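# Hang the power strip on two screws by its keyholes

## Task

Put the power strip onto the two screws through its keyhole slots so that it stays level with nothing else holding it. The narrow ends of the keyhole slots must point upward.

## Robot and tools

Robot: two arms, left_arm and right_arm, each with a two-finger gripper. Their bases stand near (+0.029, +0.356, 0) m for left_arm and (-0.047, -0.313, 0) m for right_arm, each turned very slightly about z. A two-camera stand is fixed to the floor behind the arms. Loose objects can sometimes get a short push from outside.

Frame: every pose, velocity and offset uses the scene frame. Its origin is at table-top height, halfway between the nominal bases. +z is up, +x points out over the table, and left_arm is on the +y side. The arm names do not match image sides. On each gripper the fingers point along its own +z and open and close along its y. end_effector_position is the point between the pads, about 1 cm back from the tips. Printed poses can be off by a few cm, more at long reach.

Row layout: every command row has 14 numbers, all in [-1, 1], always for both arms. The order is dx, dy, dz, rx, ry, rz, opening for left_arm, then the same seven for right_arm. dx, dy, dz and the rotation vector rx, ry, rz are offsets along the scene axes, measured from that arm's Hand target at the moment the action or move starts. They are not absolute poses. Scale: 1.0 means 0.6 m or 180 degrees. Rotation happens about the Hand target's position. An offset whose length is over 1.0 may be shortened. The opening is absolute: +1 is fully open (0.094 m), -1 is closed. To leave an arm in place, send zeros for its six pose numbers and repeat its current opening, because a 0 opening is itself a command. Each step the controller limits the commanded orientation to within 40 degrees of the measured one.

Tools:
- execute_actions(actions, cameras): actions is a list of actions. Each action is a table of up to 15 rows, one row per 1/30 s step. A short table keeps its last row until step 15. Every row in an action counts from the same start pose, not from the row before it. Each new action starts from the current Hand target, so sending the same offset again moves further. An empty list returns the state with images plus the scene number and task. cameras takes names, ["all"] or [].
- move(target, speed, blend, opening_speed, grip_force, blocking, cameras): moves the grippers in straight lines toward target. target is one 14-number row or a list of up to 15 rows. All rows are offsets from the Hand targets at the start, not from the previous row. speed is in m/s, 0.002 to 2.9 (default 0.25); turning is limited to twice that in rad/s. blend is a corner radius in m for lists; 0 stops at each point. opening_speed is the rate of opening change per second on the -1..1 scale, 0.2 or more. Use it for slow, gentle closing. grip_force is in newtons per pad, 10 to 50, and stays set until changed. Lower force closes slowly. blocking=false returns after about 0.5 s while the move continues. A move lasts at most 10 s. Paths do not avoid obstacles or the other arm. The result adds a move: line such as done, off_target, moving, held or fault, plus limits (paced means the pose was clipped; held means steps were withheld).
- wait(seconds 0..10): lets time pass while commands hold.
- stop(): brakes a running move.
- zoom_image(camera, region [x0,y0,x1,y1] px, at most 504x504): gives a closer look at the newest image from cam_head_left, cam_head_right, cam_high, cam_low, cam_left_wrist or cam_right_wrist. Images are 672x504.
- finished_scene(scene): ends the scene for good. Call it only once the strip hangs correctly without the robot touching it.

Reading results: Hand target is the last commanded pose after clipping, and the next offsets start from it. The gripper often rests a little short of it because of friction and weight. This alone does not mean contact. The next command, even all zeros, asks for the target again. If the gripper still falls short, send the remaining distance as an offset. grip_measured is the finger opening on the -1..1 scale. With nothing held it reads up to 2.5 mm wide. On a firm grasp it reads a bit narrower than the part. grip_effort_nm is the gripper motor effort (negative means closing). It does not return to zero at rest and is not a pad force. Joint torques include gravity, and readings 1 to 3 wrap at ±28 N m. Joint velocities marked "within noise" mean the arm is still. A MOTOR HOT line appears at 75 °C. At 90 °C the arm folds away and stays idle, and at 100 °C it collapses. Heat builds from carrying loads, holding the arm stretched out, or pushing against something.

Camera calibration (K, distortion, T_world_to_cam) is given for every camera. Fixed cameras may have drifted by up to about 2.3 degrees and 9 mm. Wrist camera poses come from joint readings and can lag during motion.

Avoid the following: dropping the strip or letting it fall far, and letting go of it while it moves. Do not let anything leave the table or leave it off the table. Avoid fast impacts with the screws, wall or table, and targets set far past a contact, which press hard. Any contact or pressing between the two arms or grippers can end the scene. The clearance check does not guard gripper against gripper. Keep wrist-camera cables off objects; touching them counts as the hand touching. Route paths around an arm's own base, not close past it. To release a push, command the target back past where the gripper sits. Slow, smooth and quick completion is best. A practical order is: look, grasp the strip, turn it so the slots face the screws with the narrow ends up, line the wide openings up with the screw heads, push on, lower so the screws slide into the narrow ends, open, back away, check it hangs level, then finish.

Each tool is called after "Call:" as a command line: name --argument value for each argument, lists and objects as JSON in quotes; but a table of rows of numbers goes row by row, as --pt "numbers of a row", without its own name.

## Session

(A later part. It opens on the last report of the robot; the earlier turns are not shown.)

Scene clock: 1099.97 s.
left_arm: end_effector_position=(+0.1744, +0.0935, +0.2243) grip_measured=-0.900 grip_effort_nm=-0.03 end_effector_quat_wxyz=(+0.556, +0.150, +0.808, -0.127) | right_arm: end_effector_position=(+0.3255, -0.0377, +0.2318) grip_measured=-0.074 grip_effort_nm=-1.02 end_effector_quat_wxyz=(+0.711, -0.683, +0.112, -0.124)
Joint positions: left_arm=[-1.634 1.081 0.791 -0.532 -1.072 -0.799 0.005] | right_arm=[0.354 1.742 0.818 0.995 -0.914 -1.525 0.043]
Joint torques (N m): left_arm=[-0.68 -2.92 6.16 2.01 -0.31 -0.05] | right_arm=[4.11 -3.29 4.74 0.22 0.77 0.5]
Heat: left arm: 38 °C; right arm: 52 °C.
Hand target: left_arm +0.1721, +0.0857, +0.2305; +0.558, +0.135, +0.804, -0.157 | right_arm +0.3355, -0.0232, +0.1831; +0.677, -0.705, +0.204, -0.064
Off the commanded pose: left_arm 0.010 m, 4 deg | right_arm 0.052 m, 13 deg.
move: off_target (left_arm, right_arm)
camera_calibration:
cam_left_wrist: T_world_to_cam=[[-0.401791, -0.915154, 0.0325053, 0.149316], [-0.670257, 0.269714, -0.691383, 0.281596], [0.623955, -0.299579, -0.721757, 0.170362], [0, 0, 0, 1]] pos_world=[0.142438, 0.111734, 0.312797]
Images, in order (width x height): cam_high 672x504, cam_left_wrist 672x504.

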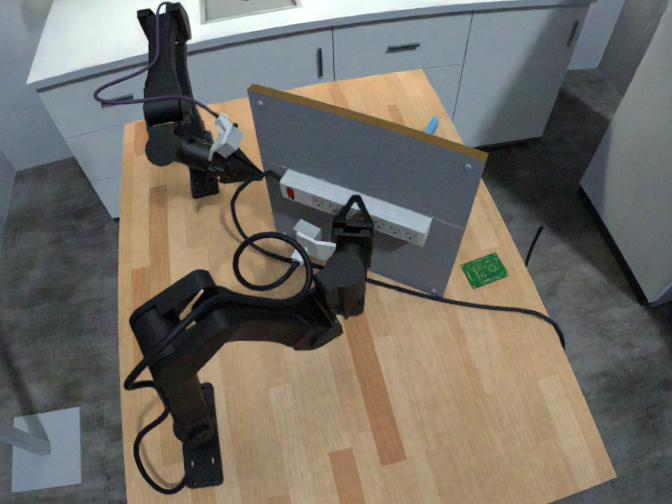

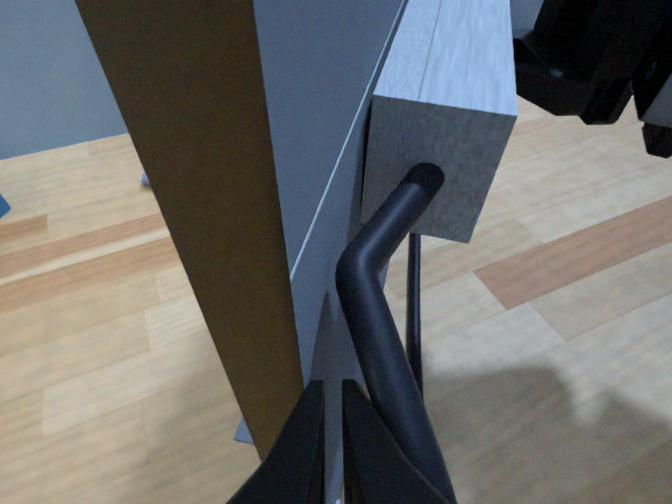

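Call:
move --target '[0,0,0,0,0,0,-0.9,-0.004,-0.005,0.06,0,0,0,-0.4]' --speed 0.08 --cameras '["cam_left_wrist","cam_high","cam_right_wrist","cam_low"]'

Call:
zoom_image --camera "cam_left_wrist" --region '[330, 0, 530, 250]'

Call:
zoom_image --camera "cam_high" --region '[240, 130, 480, 300]'

Scene clock: 1110.70 s.
left_arm: end_effector_position=(+0.1745, +0.0935, +0.2245) grip_measured=-0.900 grip_effort_nm=-0.03 end_effector_quat_wxyz=(+0.556, +0.150, +0.808, -0.127) | right_arm: end_effector_position=(+0.3259, -0.0377, +0.2327) grip_measured=-0.074 grip_effort_nm=-1.03 end_effector_quat_wxyz=(+0.701, -0.691, +0.125, -0.120)
Joint positions: left_arm=[-1.634 1.081 0.791 -0.532 -1.073 -0.799 0.005] | right_arm=[0.358 1.71 0.828 0.903 -0.898 -1.545 0.043]
Joint torques (N m): left_arm=[-0.69 -2.93 6.17 2 -0.3 -0.04] | right_arm=[3.37 -6.78 8.77 0.05 0.62 0.98]
Heat: left arm: 38 °C; right arm: 51 °C.
Hand target: left_arm +0.1721, +0.0857, +0.2304; +0.558, +0.135, +0.804, -0.157 | right_arm +0.3330, -0.0262, +0.2191; +0.677, -0.705, +0.204, -0.064
Off the commanded pose: left_arm 0.010 m, 4 deg | right_arm 0.019 m, 12 deg.
move: off_target (left_arm, right_arm)
camera_calibration:
cam_left_wrist: T_world_to_cam=[[-0.401123, -0.915446, 0.0325477, 0.149369], [-0.669877, 0.268916, -0.692061, 0.281953], [0.624792, -0.299405, -0.721104, 0.170058], [0, 0, 0, 1]] pos_world=[0.142538, 0.111834, 0.312897]
cam_right_wrist: T_world_to_cam=[[-0.0352557, -0.0329188, 0.998836, -0.22567], [0.701645, -0.712525, 0.00128293, -0.216505], [0.711654, 0.700874, 0.0482179, -0.122265], [0, 0, 0, 1]] pos_world=[0.230964, -0.0760019, 0.231581]
Images, in order (width x height): cam_high 672x504, cam_low 672x504, cam_left_wrist 672x504, cam_right_wrist 672x504.

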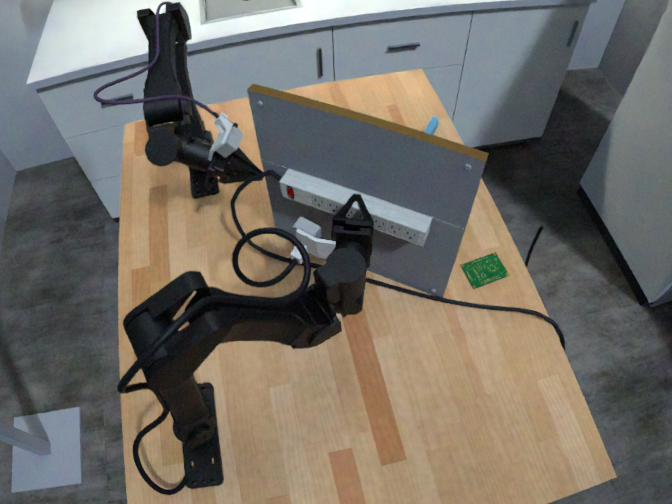

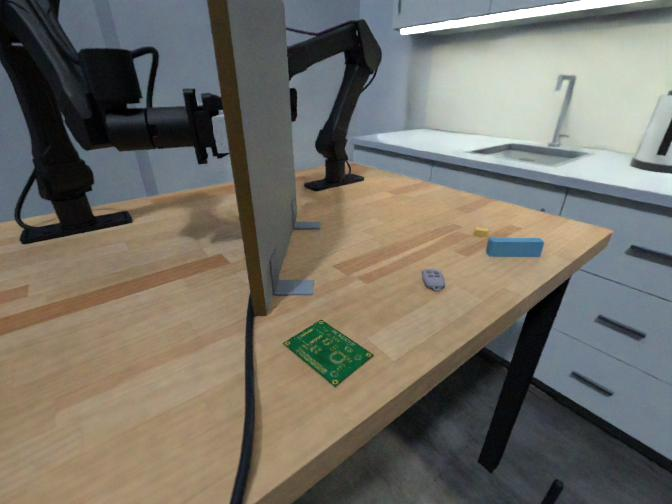

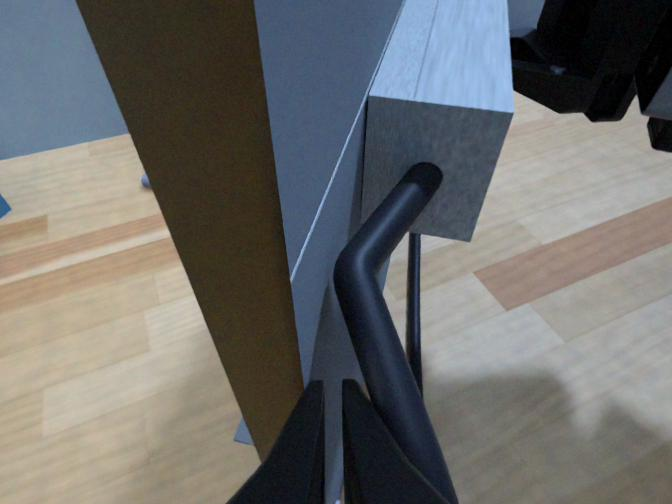

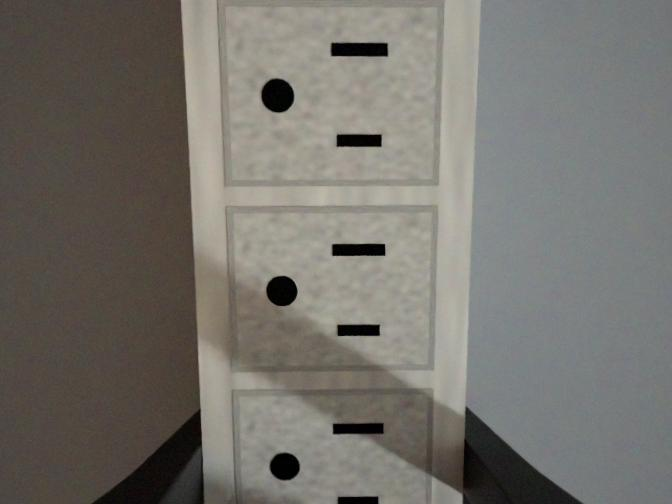

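Scaled by 2.016.

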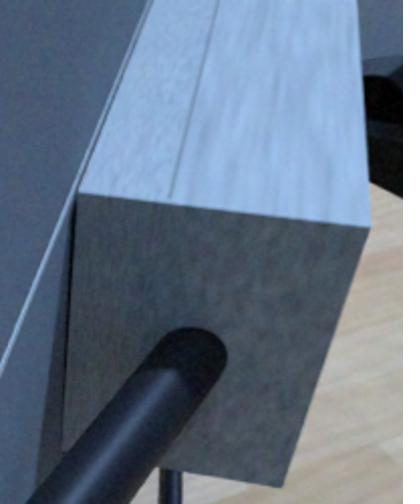

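Scaled by 2.100.

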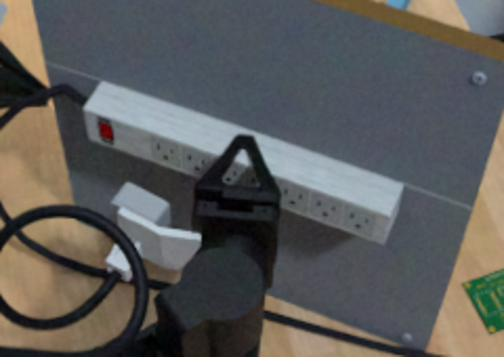

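Call:
move --target '[0,0,0,0,0,0,-0.9,-0.006,-0.009,0.03,0.0063,-0.063,0.0106,-0.4]' --speed 0.06

Call:
move --target '[0,0,0,0,0,0,-0.9,0,0,0,0,0,0,0.12]' --opening_speed 0.2 --cameras '["cam_left_wrist","cam_high"]'

Call:
zoom_image --camera "cam_high" --region '[240, 130, 480, 300]'

Call:
zoom_image --camera "cam_left_wrist" --region '[330, 0, 530, 250]'

Scene clock: 1122.60 s.
left_arm: end_effector_position=(+0.1745, +0.0935, +0.2245) grip_measured=-0.900 grip_effort_nm=-0.03 end_effector_quat_wxyz=(+0.556, +0.150, +0.808, -0.127) | right_arm: end_effector_position=(+0.3256, -0.0378, +0.2337) grip_measured=-0.074 grip_effort_nm=-1.03 end_effector_quat_wxyz=(+0.702, -0.691, +0.118, -0.125)
Joint positions: left_arm=[-1.634 1.081 0.791 -0.532 -1.073 -0.799 0.005] | right_arm=[0.357 1.71 0.828 0.908 -0.901 -1.557 0.043]
Joint torques (N m): left_arm=[-0.69 -2.93 6.15 2.01 -0.3 -0.04] | right_arm=[1.37 -6.58 8.5 1.08 0.16 0.1]
Heat: left arm: 38 °C; right arm: 52 °C.
Hand target: left_arm +0.1721, +0.0857, +0.2304; +0.558, +0.135, +0.804, -0.157 | right_arm +0.3294, -0.0316, +0.2371; +0.701, -0.691, +0.125, -0.120
Off the commanded pose: left_arm 0.010 m, 4 deg | right_arm 0.008 m, 1 deg.
move: off_target (left_arm)

Scene clock: 1125.40 s.
left_arm: end_effector_position=(+0.1743, +0.0935, +0.2245) grip_measured=-0.900 grip_effort_nm=-0.03 end_effector_quat_wxyz=(+0.556, +0.150, +0.808, -0.127) | right_arm: end_effector_position=(+0.3260, -0.0360, +0.2309) grip_measured=+0.117 grip_effort_nm=0.15 end_effector_quat_wxyz=(+0.699, -0.694, +0.126, -0.122)
Joint positions: left_arm=[-1.635 1.081 0.791 -0.532 -1.074 -0.799 0.005] | right_arm=[0.365 1.71 0.828 0.892 -0.887 -1.557 0.052]
Joint torques (N m): left_arm=[-0.61 -2.96 6.13 2.01 -0.31 -0.05] | right_arm=[0.85 -6.41 8.46 1.13 -0.04 0.12]
Heat: left arm: 38 °C; right arm: 52 °C.
Hand target: left_arm +0.1721, +0.0857, +0.2305; +0.558, +0.135, +0.804, -0.157 | right_arm +0.3295, -0.0316, +0.2372; +0.701, -0.691, +0.125, -0.120
Off the commanded pose: left_arm 0.010 m, 4 deg | right_arm 0.008 m, 0 deg.
move: off_target (left_arm)
camera_calibration:
cam_left_wrist: T_world_to_cam=[[-0.401537, -0.915268, 0.0324373, 0.149268], [-0.66958, 0.269218, -0.692231, 0.281893], [0.624844, -0.299676, -0.720947, 0.170198], [0, 0, 0, 1]] pos_world=[0.142339, 0.111734, 0.312997]
Images, in order (width x height): cam_high 672x504, cam_left_wrist 672x504.

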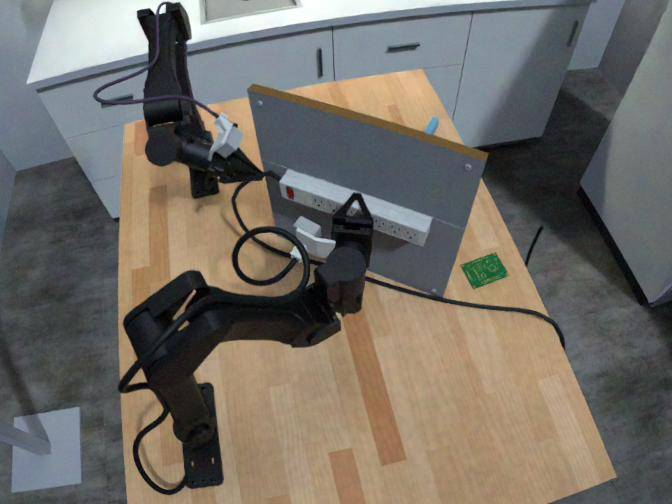

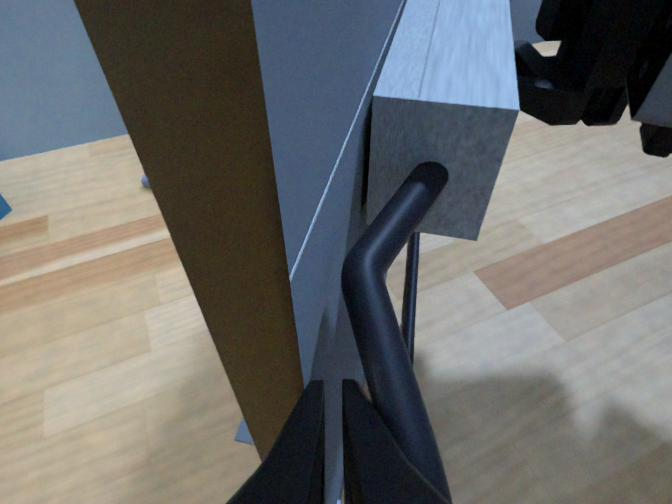

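Scaled by 2.100.

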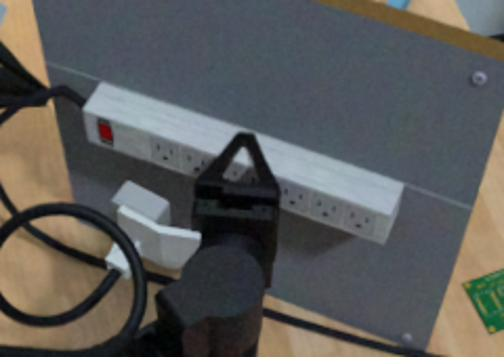

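Scaled by 2.016.

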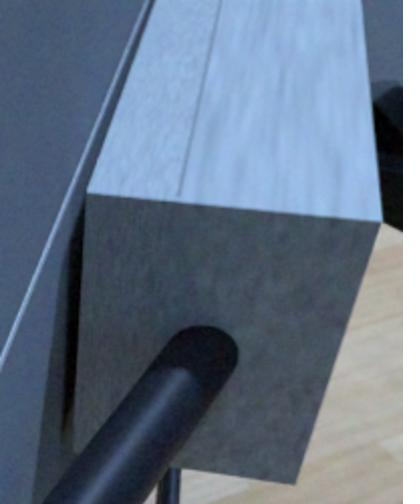

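Call:
move --target '[0,0,0,0,0,0,-0.9,0,0,0,0,0,0,0.5]' --opening_speed 0.3 --cameras '["cam_left_wrist","cam_high"]'

Call:
zoom_image --camera "cam_high" --region '[240, 130, 480, 300]'

Call:
zoom_image --camera "cam_left_wrist" --region '[330, 0, 530, 250]'

Scene clock: 1131.37 s.
left_arm: end_effector_position=(+0.1743, +0.0935, +0.2245) grip_measured=-0.900 grip_effort_nm=-0.03 end_effector_quat_wxyz=(+0.556, +0.150, +0.808, -0.127) | right_arm: end_effector_position=(+0.3256, -0.0353, +0.2292) grip_measured=+0.497 grip_effort_nm=0.16 end_effector_quat_wxyz=(+0.697, -0.695, +0.128, -0.119)
Joint positions: left_arm=[-1.635 1.081 0.791 -0.532 -1.074 -0.799 0.005] | right_arm=[0.367 1.71 0.828 0.883 -0.887 -1.557 0.07]
Joint torques (N m): left_arm=[-0.64 -2.89 6.13 2 -0.3 -0.03] | right_arm=[0.5 -6.61 8.64 1.23 0.04 0.12]
Heat: left arm: 39 °C; right arm: 52 °C.
Hand target: left_arm +0.1721, +0.0857, +0.2305; +0.558, +0.135, +0.804, -0.157 | right_arm +0.3294, -0.0316, +0.2372; +0.702, -0.691, +0.125, -0.120
Off the commanded pose: left_arm 0.010 m, 4 deg | right_arm 0.010 m, 1 deg.
move: off_target (left_arm)
camera_calibration:
cam_left_wrist: T_world_to_cam=[[-0.401537, -0.915268, 0.0324373, 0.149268], [-0.66958, 0.269218, -0.692231, 0.281893], [0.624844, -0.299676, -0.720947, 0.170198], [0, 0, 0, 1]] pos_world=[0.142339, 0.111734, 0.312997]
Images, in order (width x height): cam_high 672x504, cam_left_wrist 672x504.

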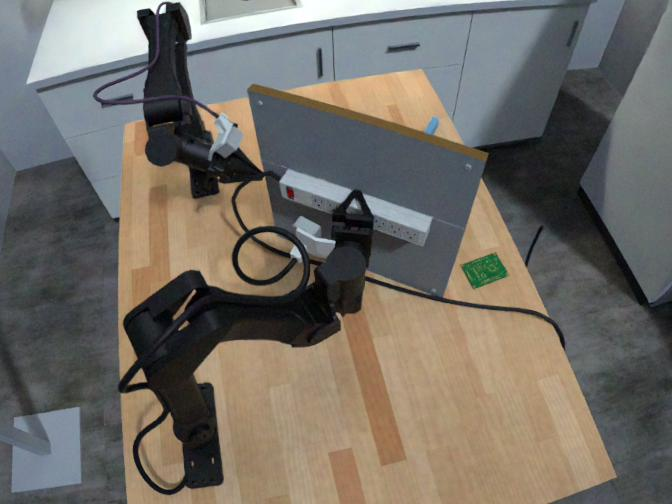

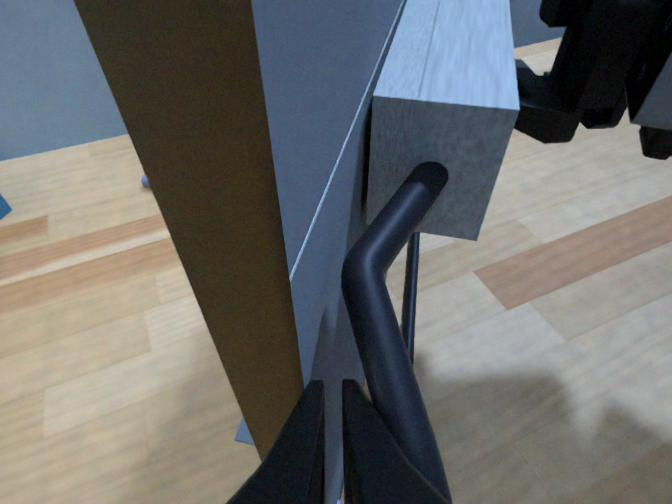

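Scaled by 2.100.

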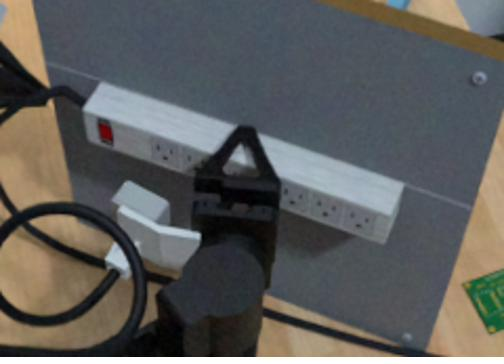

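Scaled by 2.016.

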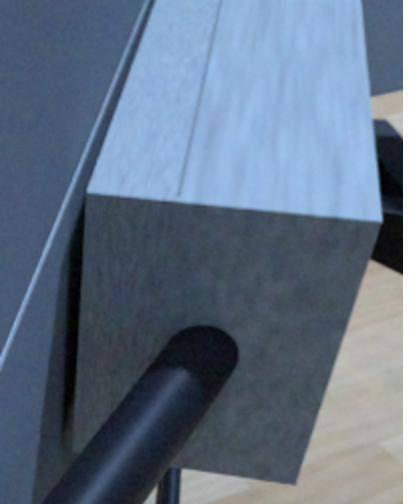

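Call:
move --target '[0,0,0,0,0,0,-0.9,-0.1202,-0.1598,0,0,0,0,0.5]' --speed 0.07 --cameras '["cam_left_wrist","cam_high"]'

Call:
zoom_image --camera "cam_high" --region '[240, 130, 480, 300]'

Call:
zoom_image --camera "cam_left_wrist" --region '[330, 0, 530, 250]'

Scene clock: 1138.47 s.
left_arm: end_effector_position=(+0.1743, +0.0935, +0.2245) grip_measured=-0.900 grip_effort_nm=-0.03 end_effector_quat_wxyz=(+0.556, +0.150, +0.808, -0.127) | right_arm: end_effector_position=(+0.2650, -0.1267, +0.2340) grip_measured=+0.497 grip_effort_nm=0.15 end_effector_quat_wxyz=(+0.698, -0.693, +0.126, -0.129)
Joint positions: left_arm=[-1.635 1.081 0.791 -0.532 -1.074 -0.799 0.005] | right_arm=[0.101 1.394 0.53 0.883 -1.14 -1.555 0.07]
Joint torques (N m): left_arm=[-0.65 -2.93 6.13 2 -0.3 -0.04] | right_arm=[-0.62 -6.35 5.2 1.12 -0.2 0.21]
Heat: left arm: 39 °C; right arm: 52 °C.
Hand target: left_arm +0.1721, +0.0857, +0.2305; +0.558, +0.135, +0.804, -0.157 | right_arm +0.2574, -0.1275, +0.2371; +0.701, -0.691, +0.125, -0.120
Off the commanded pose: left_arm 0.010 m, 4 deg | right_arm 0.008 m, 1 deg.
move: off_target (left_arm)
camera_calibration:
cam_left_wrist: T_world_to_cam=[[-0.401537, -0.915268, 0.0324373, 0.149268], [-0.66958, 0.269218, -0.692231, 0.281893], [0.624844, -0.299676, -0.720947, 0.170198], [0, 0, 0, 1]] pos_world=[0.142339, 0.111734, 0.312997]
Images, in order (width x height): cam_high 672x504, cam_left_wrist 672x504.

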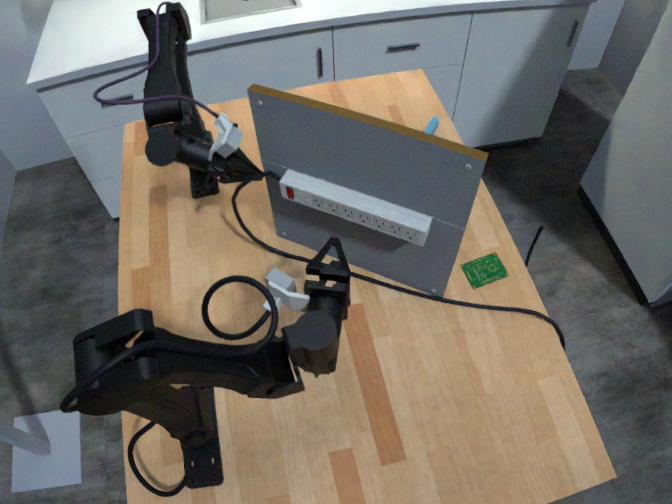

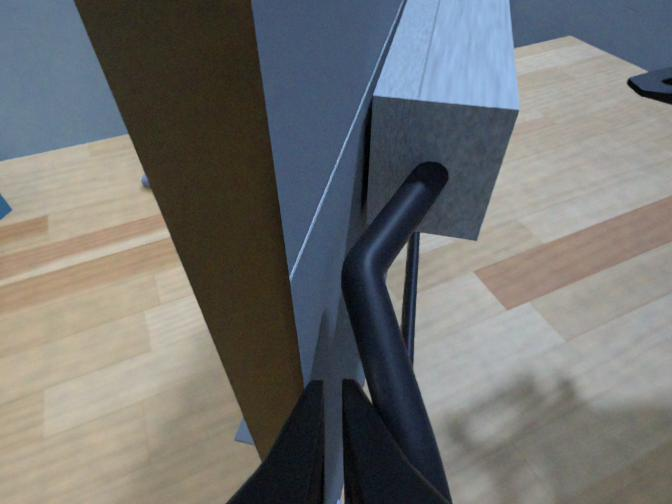

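Scaled by 2.100.

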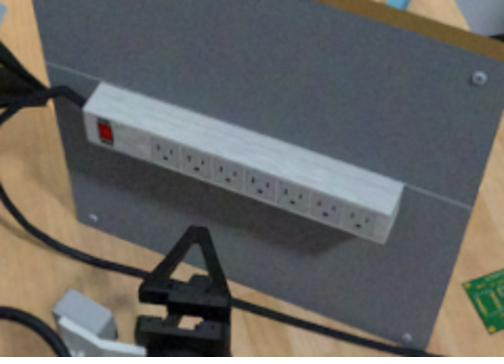

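Scaled by 2.016.

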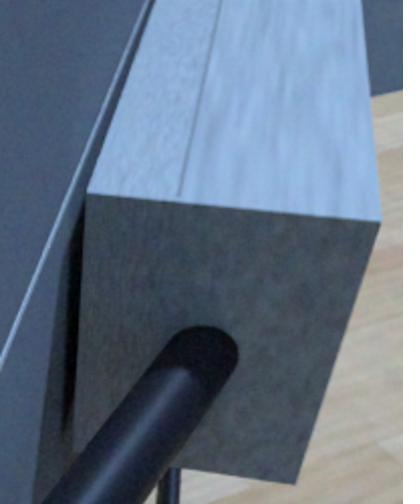

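Call:
move --pt "-0.005 0.0 0.05 0 0 0 -0.9 0 0 0 0 0 0 0.5" --pt "-0.1 0.04 0.15 0 0 0 -0.9 0 0 0 0 0 0 0.5" --speed 0.05 --cameras '["cam_high","cam_left_wrist"]'

Call:
zoom_image --camera "cam_high" --region '[240, 130, 480, 300]'

Scene clock: 1146.63 s.
left_arm: end_effector_position=(+0.1118, +0.1122, +0.3071) grip_measured=-0.900 grip_effort_nm=-0.03 end_effector_quat_wxyz=(+0.548, +0.145, +0.811, -0.145) | right_arm: end_effector_position=(+0.2649, -0.1267, +0.2340) grip_measured=+0.497 grip_effort_nm=0.15 end_effector_quat_wxyz=(+0.698, -0.693, +0.126, -0.128)
Joint positions: left_arm=[-1.969 1.248 1.298 -1.501 -1.202 -1.523 0.005] | right_arm=[0.101 1.394 0.53 0.883 -1.14 -1.555 0.07]
Joint torques (N m): left_arm=[-0.4 -2.43 8.57 0.34 -0.73 -0.09] | right_arm=[-0.39 -6.39 5.12 1.12 -0.19 0.21]
Heat: left arm: 38 °C; right arm: 51 °C.
Hand target: left_arm +0.1121, +0.1097, +0.3204; +0.558, +0.135, +0.804, -0.156 | right_arm +0.2573, -0.1275, +0.2371; +0.701, -0.691, +0.125, -0.120
Off the commanded pose: left_arm 0.014 m, 2 deg | right_arm 0.008 m, 1 deg.
move: off_target (left_arm)
camera_calibration:
cam_left_wrist: T_world_to_cam=[[-0.412399, -0.908308, 0.0700234, 0.127545], [-0.682426, 0.257091, -0.684251, 0.292429], [0.603508, -0.32997, -0.725877, 0.281595], [0, 0, 0, 1]] pos_world=[0.0822159, 0.133587, 0.395567]
Images, in order (width x height): cam_high 672x504, cam_left_wrist 672x504.

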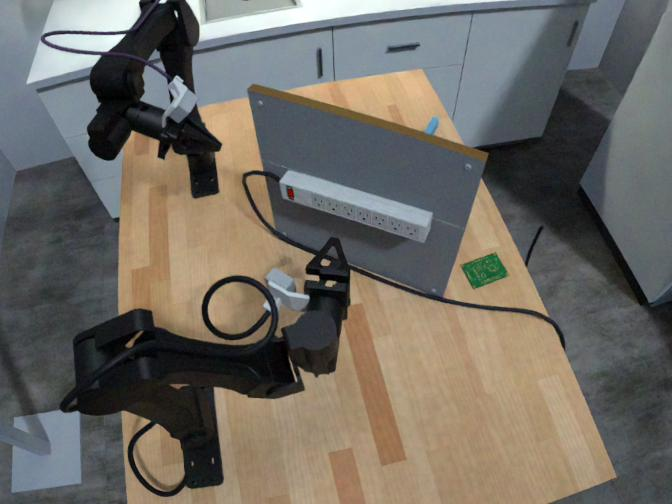

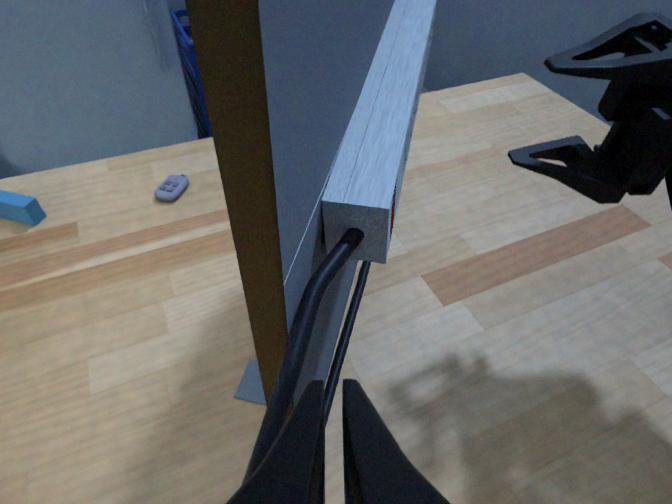

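Scaled by 2.100.

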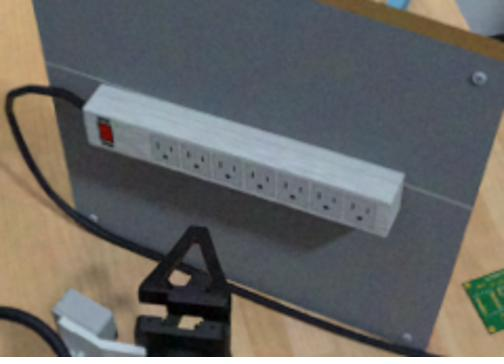

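Call:
move --pt "0 0 0 0 0 0 -0.9 0 0 0.13 0 0 0 -0.9" --pt "0 0 0 0 0 0 -0.9 0.226 0.02 0.13 0 0 0 -0.9" --speed 0.12 --cameras '["cam_high","cam_right_wrist","cam_head_right"]'

Call:
zoom_image --camera "cam_high" --region '[240, 130, 480, 300]'

Scene clock: 1166.07 s.
left_arm: end_effector_position=(+0.1120, +0.1126, +0.3070) grip_measured=-0.900 grip_effort_nm=-0.03 end_effector_quat_wxyz=(+0.548, +0.144, +0.811, -0.145) | right_arm: end_effector_position=(+0.3900, -0.1180, +0.3024) grip_measured=-0.897 grip_effort_nm=-0.15 end_effector_quat_wxyz=(+0.698, -0.693, +0.138, -0.115)
Joint positions: left_arm=[-1.969 1.248 1.298 -1.504 -1.202 -1.527 0.005] | right_arm=[0.101 1.737 1.189 0.549 -1.142 -1.538 0.005]
Joint torques (N m): left_arm=[-0.43 -2.36 8.62 0.35 -0.74 -0.1] | right_arm=[0.51 -7.36 10.41 1.16 -0.1 0.04]
Heat: left arm: 38 °C; right arm: 51 °C.
Hand target: left_arm +0.1121, +0.1097, +0.3204; +0.558, +0.135, +0.804, -0.156 | right_arm +0.3929, -0.1155, +0.3153; +0.701, -0.691, +0.125, -0.120
Off the commanded pose: left_arm 0.014 m, 2 deg | right_arm 0.013 m, 2 deg.
move: off_target (left_arm, right_arm)
camera_calibration:
cam_right_wrist: T_world_to_cam=[[-0.00966239, -0.0287697, 0.999539, -0.305385], [0.69248, -0.7213, -0.014067, -0.311652], [0.721372, 0.692025, 0.0268919, -0.113488], [0, 0, 0, 1]] pos_world=[0.294729, -0.155043, 0.303913]
Images, in order (width x height): cam_head_right 672x504, cam_high 672x504, cam_right_wrist 672x504.

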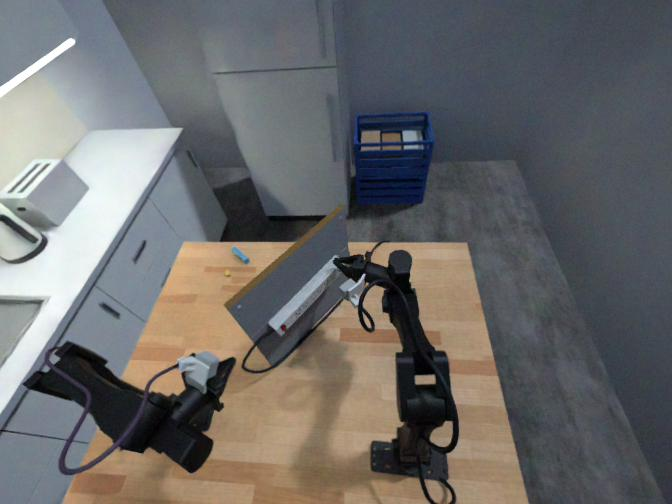

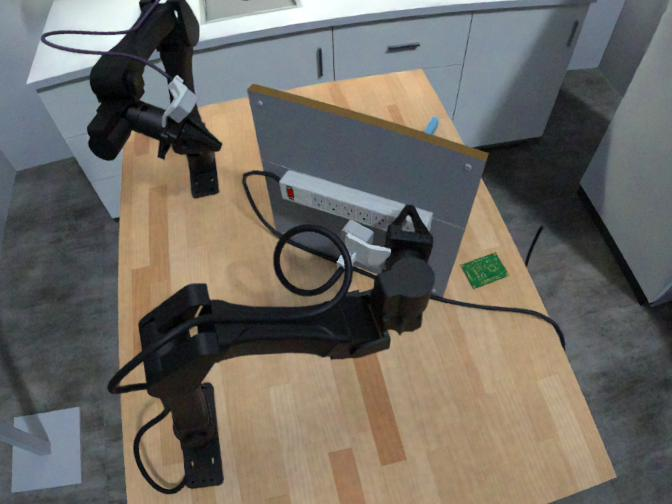

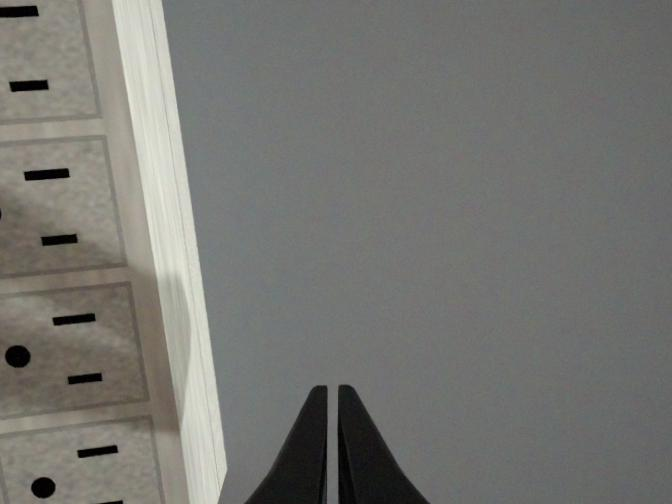

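Scaled by 2.100.

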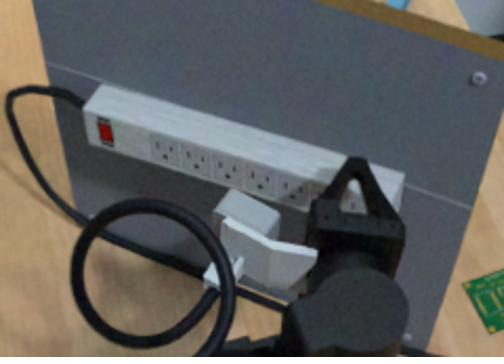

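Call:
move --target '[0,0,0,0,0,0,-0.9,0.006,0.008,-0.06,0,0,0,-0.9]' --speed 0.06 --cameras '["cam_high","cam_right_wrist"]'

Call:
zoom_image --camera "cam_high" --region '[240, 130, 480, 300]'

Call:
move --target '[0,0,0,0,0,0,-0.9,0,0,-0.018,0,0,0,-0.9]' --speed 0.04 --cameras '["cam_high"]'

Call:
zoom_image --camera "cam_high" --region '[240, 130, 480, 300]'

Scene clock: 1177.83 s.
left_arm: end_effector_position=(+0.1120, +0.1126, +0.3070) grip_measured=-0.900 grip_effort_nm=-0.03 end_effector_quat_wxyz=(+0.548, +0.144, +0.811, -0.145) | right_arm: end_effector_position=(+0.3970, -0.1129, +0.2851) grip_measured=-0.897 grip_effort_nm=-0.15 end_effector_quat_wxyz=(+0.701, -0.691, +0.121, -0.126)
Joint positions: left_arm=[-1.969 1.248 1.298 -1.504 -1.202 -1.527 0.005] | right_arm=[0.112 1.799 1.169 0.665 -1.141 -1.543 0.005]
Joint torques (N m): left_arm=[-0.42 -2.36 8.62 0.34 -0.74 -0.1] | right_arm=[0.54 -7.5 6.06 1.24 0.01 0.11]
Heat: left arm: 38 °C; right arm: 50 °C.
Hand target: left_arm +0.1121, +0.1097, +0.3204; +0.558, +0.135, +0.804, -0.156 | right_arm +0.3965, -0.1107, +0.2791; +0.701, -0.691, +0.125, -0.120
Off the commanded pose: left_arm 0.014 m, 2 deg | right_arm 0.006 m, 1 deg.
move: off_target (left_arm)
camera_calibration:
cam_right_wrist: T_world_to_cam=[[-0.0490594, -0.0298362, 0.99835, -0.272043], [0.698766, -0.715232, 0.0129626, -0.322572], [0.713666, 0.69825, 0.0559375, -0.126097], [0, 0, 0, 1]] pos_world=[0.302047, -0.150783, 0.282829]
Images, in order (width x height): cam_high 672x504, cam_right_wrist 672x504.

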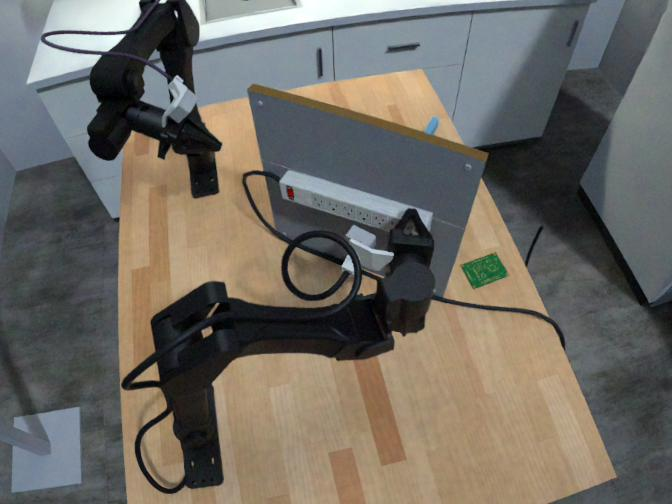

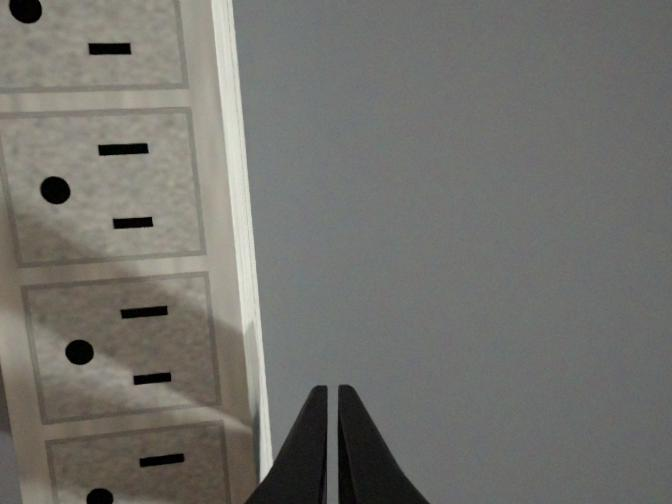

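Scaled by 2.100.

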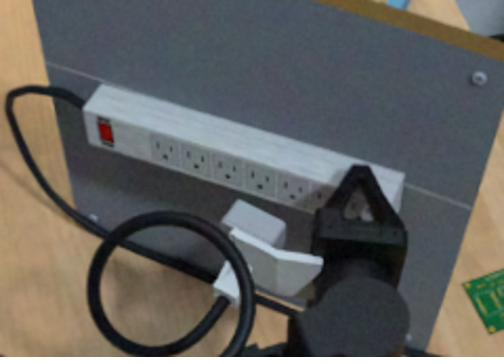

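Scene clock: 1178.77 s.
left_arm: end_effector_position=(+0.1120, +0.1126, +0.3070) grip_measured=-0.900 grip_effort_nm=-0.03 end_effector_quat_wxyz=(+0.548, +0.144, +0.811, -0.145) | right_arm: end_effector_position=(+0.3968, -0.1130, +0.2771) grip_measured=-0.897 grip_effort_nm=-0.14 end_effector_quat_wxyz=(+0.702, -0.691, +0.119, -0.129)
Joint positions: left_arm=[-1.969 1.248 1.298 -1.504 -1.202 -1.527 0.005] | right_arm=[0.112 1.812 1.146 0.71 -1.14 -1.543 0.005]
Joint torques (N m): left_arm=[-0.46 -2.33 8.64 0.34 -0.74 -0.1] | right_arm=[0.62 -7.28 5.7 1.27 0.03 0.09]
Heat: left arm: 38 °C; right arm: 50 °C.
Hand target: left_arm +0.1121, +0.1097, +0.3204; +0.558, +0.135, +0.804, -0.156 | right_arm +0.3965, -0.1107, +0.2683; +0.701, -0.691, +0.125, -0.120
Off the commanded pose: left_arm 0.014 m, 2 deg | right_arm 0.009 m, 1 deg.
move: off_target (left_arm)
Images, in order (width x height): cam_high 672x504.

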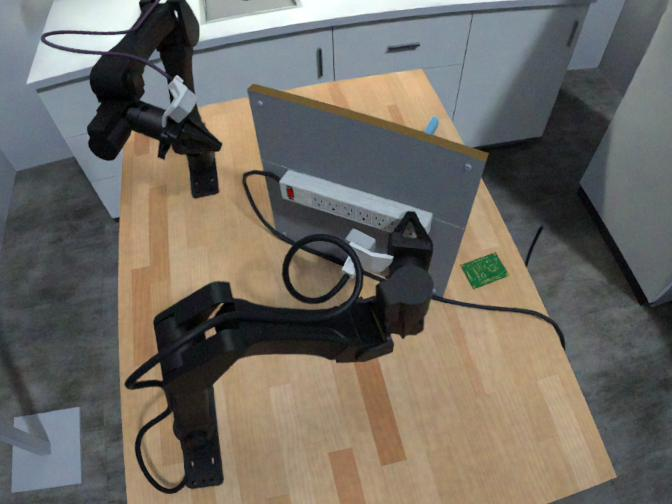

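Scaled by 2.100.

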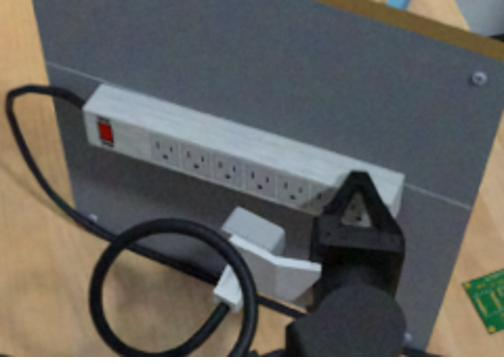

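Call:
move --target '[0,0,0,0,0,0,-0.9,0,0,-0.016,0,0,0,-0.9]' --speed 0.04 --cameras '["cam_high"]'

Call:
zoom_image --camera "cam_high" --region '[240, 130, 480, 300]'

Call:
move --target '[0,0,0,0,0,0,-0.9,0,0,-0.016,0,0,0,-0.9]' --speed 0.04 --cameras '["cam_high"]'

Call:
zoom_image --camera "cam_high" --region '[240, 130, 480, 300]'

Scene clock: 1185.50 s.
left_arm: end_effector_position=(+0.1120, +0.1126, +0.3070) grip_measured=-0.900 grip_effort_nm=-0.03 end_effector_quat_wxyz=(+0.548, +0.144, +0.811, -0.145) | right_arm: end_effector_position=(+0.3969, -0.1131, +0.2707) grip_measured=-0.897 grip_effort_nm=-0.14 end_effector_quat_wxyz=(+0.703, -0.689, +0.115, -0.134)
Joint positions: left_arm=[-1.969 1.248 1.298 -1.504 -1.202 -1.527 0.005] | right_arm=[0.112 1.826 1.127 0.756 -1.139 -1.543 0.005]
Joint torques (N m): left_arm=[-0.44 -2.33 8.62 0.34 -0.74 -0.11] | right_arm=[0.38 -6.98 5.5 1.16 0.05 0.12]
Heat: left arm: 38 °C; right arm: 50 °C.
Hand target: left_arm +0.1121, +0.1097, +0.3204; +0.558, +0.135, +0.804, -0.156 | right_arm +0.3965, -0.1106, +0.2586; +0.701, -0.691, +0.125, -0.120
Off the commanded pose: left_arm 0.014 m, 2 deg | right_arm 0.012 m, 2 deg.
move: off_target (left_arm, right_arm)
Images, in order (width x height): cam_high 672x504.

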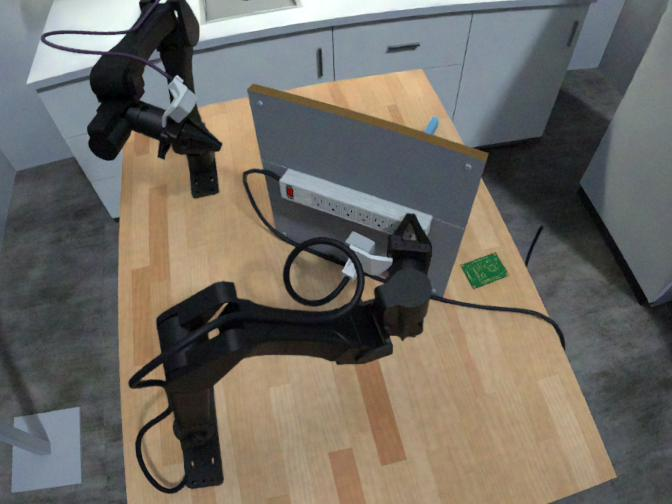

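Scaled by 2.100.

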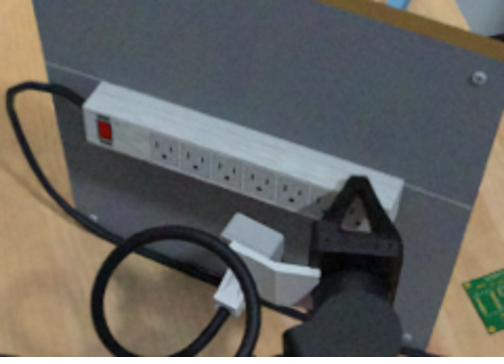

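Scene clock: 1186.37 s.
left_arm: end_effector_position=(+0.1120, +0.1126, +0.3070) grip_measured=-0.900 grip_effort_nm=-0.03 end_effector_quat_wxyz=(+0.548, +0.144, +0.811, -0.145) | right_arm: end_effector_position=(+0.3970, -0.1131, +0.2638) grip_measured=-0.897 grip_effort_nm=-0.13 end_effector_quat_wxyz=(+0.704, -0.688, +0.111, -0.138)
Joint positions: left_arm=[-1.969 1.248 1.298 -1.504 -1.202 -1.527 0.005] | right_arm=[0.112 1.841 1.108 0.801 -1.138 -1.543 0.005]
Joint torques (N m): left_arm=[-0.43 -2.36 8.64 0.34 -0.72 -0.09] | right_arm=[0.54 -7.04 5.27 1.08 0.02 0.09]
Heat: left arm: 38 °C; right arm: 50 °C.
Hand target: left_arm +0.1121, +0.1097, +0.3204; +0.558, +0.135, +0.804, -0.156 | right_arm +0.3965, -0.1107, +0.2491; +0.701, -0.691, +0.125, -0.120
Off the commanded pose: left_arm 0.014 m, 2 deg | right_arm 0.015 m, 3 deg.
move: off_target (left_arm, right_arm)
Images, in order (width x height): cam_high 672x504.

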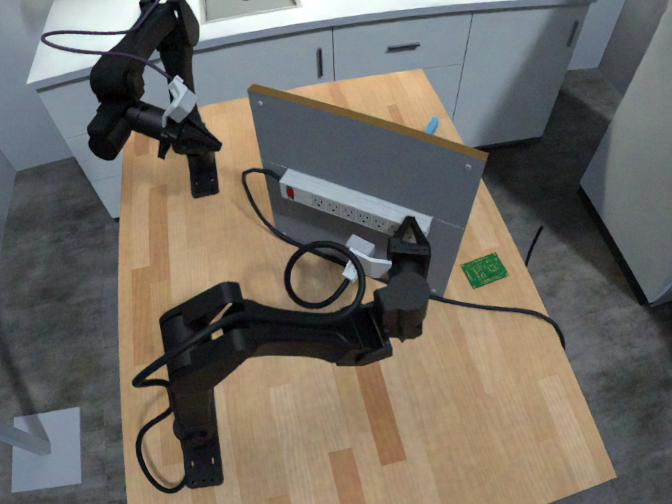

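Scaled by 2.100.

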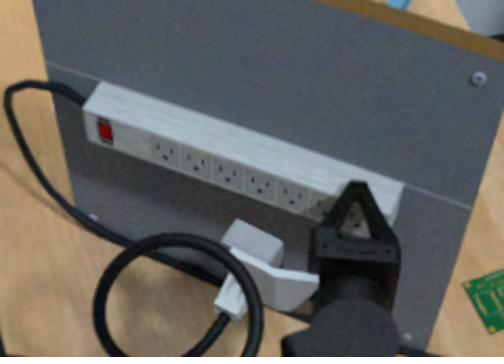

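Call:
move --pt "0 0 0 0 0 0 -0.9 0 0 0.08 0 0 0 -0.9" --pt "0 0 0 0 0 0 -0.9 -0.12 -0.16 0.08 0 0 0 -0.9" --speed '[0.05,0.12]' --cameras '["cam_high"]'

Call:
zoom_image --camera "cam_high" --region '[240, 130, 480, 300]'

Scene clock: 1193.20 s.
left_arm: end_effector_position=(+0.1120, +0.1126, +0.3070) grip_measured=-0.900 grip_effort_nm=-0.03 end_effector_quat_wxyz=(+0.548, +0.144, +0.811, -0.145) | right_arm: end_effector_position=(+0.3350, -0.2085, +0.2896) grip_measured=-0.898 grip_effort_nm=-0.12 end_effector_quat_wxyz=(+0.699, -0.692, +0.135, -0.123)
Joint positions: left_arm=[-1.969 1.248 1.298 -1.504 -1.202 -1.527 0.005] | right_arm=[-0.167 1.573 0.939 0.674 -1.405 -1.514 0.005]
Joint torques (N m): left_arm=[-0.44 -2.35 8.61 0.33 -0.74 -0.1] | right_arm=[-0.13 -8.58 5.63 1.06 -0.15 0.19]
Heat: left arm: 38 °C; right arm: 50 °C.
Hand target: left_arm +0.1121, +0.1097, +0.3204; +0.558, +0.135, +0.804, -0.156 | right_arm +0.3245, -0.2067, +0.2972; +0.701, -0.691, +0.125, -0.120
Off the commanded pose: left_arm 0.014 m, 2 deg | right_arm 0.013 m, 1 deg.
move: off_target (left_arm, right_arm)
Images, in order (width x height): cam_high 672x504.

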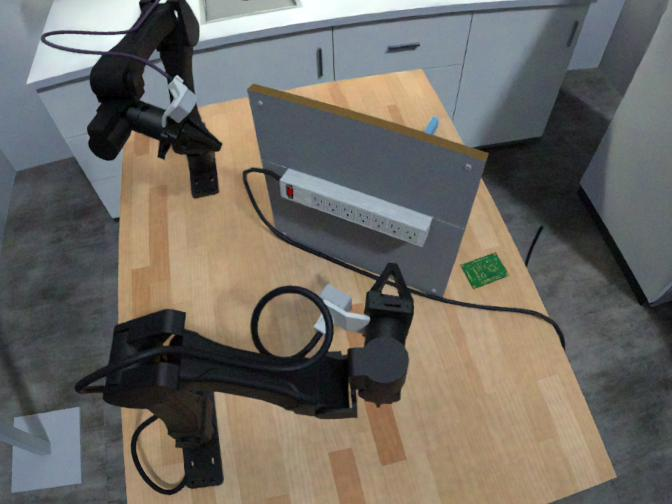

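Scaled by 2.100.

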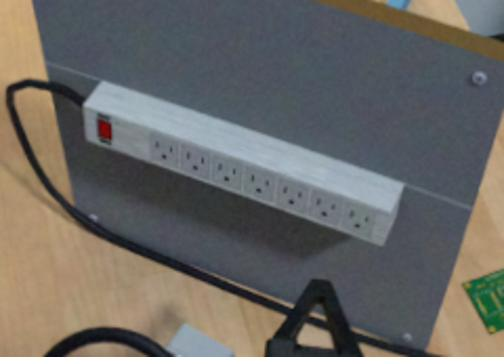

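Call:
wait --seconds 2 --cameras '["cam_high"]'

Call:
zoom_image --camera "cam_high" --region '[240, 130, 480, 300]'

Scene clock: 1198.47 s.
left_arm: end_effector_position=(+0.1120, +0.1126, +0.3070) grip_measured=-0.900 grip_effort_nm=-0.03 end_effector_quat_wxyz=(+0.548, +0.144, +0.811, -0.145) | right_arm: end_effector_position=(+0.3350, -0.2085, +0.2896) grip_measured=-0.898 grip_effort_nm=-0.12 end_effector_quat_wxyz=(+0.699, -0.692, +0.135, -0.123)
Joint positions: left_arm=[-1.969 1.248 1.298 -1.504 -1.202 -1.527 0.005] | right_arm=[-0.167 1.573 0.939 0.675 -1.405 -1.514 0.005]
Joint torques (N m): left_arm=[-0.44 -2.37 8.62 0.33 -0.74 -0.1] | right_arm=[-0.13 -8.85 5.5 1.04 -0.16 0.2]
Heat: left arm: 38 °C; right arm: 49 °C.
Hand target: left_arm +0.1121, +0.1097, +0.3204; +0.558, +0.135, +0.804, -0.156 | right_arm +0.3245, -0.2067, +0.2971; +0.701, -0.691, +0.125, -0.120
Tool commands: left_gripper/opening=-0.9 right_gripper/opening=-0.9
Off the commanded pose: left_arm 0.014 m, 2 deg | right_arm 0.013 m, 1 deg.
wait: 2.00 s; at rest from the start
Images, in order (width x height): cam_high 672x504.

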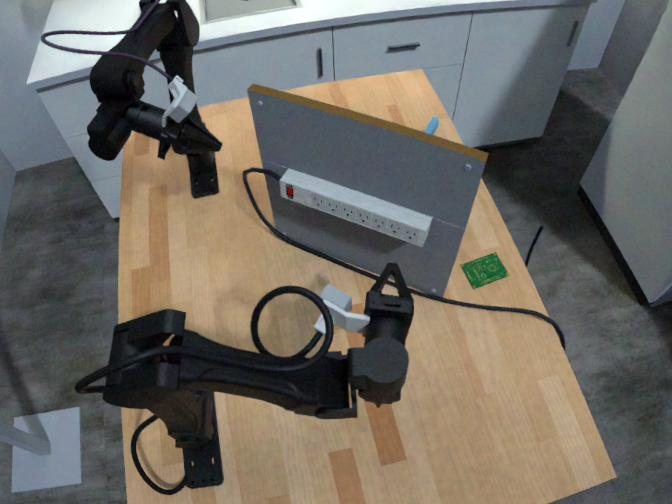

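Scaled by 2.100.

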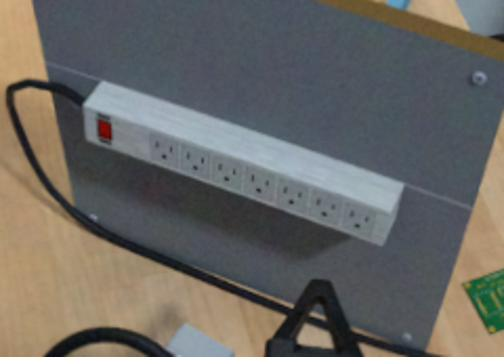

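Call:
finished_scene --scene 2

The scene is finished: the task was done.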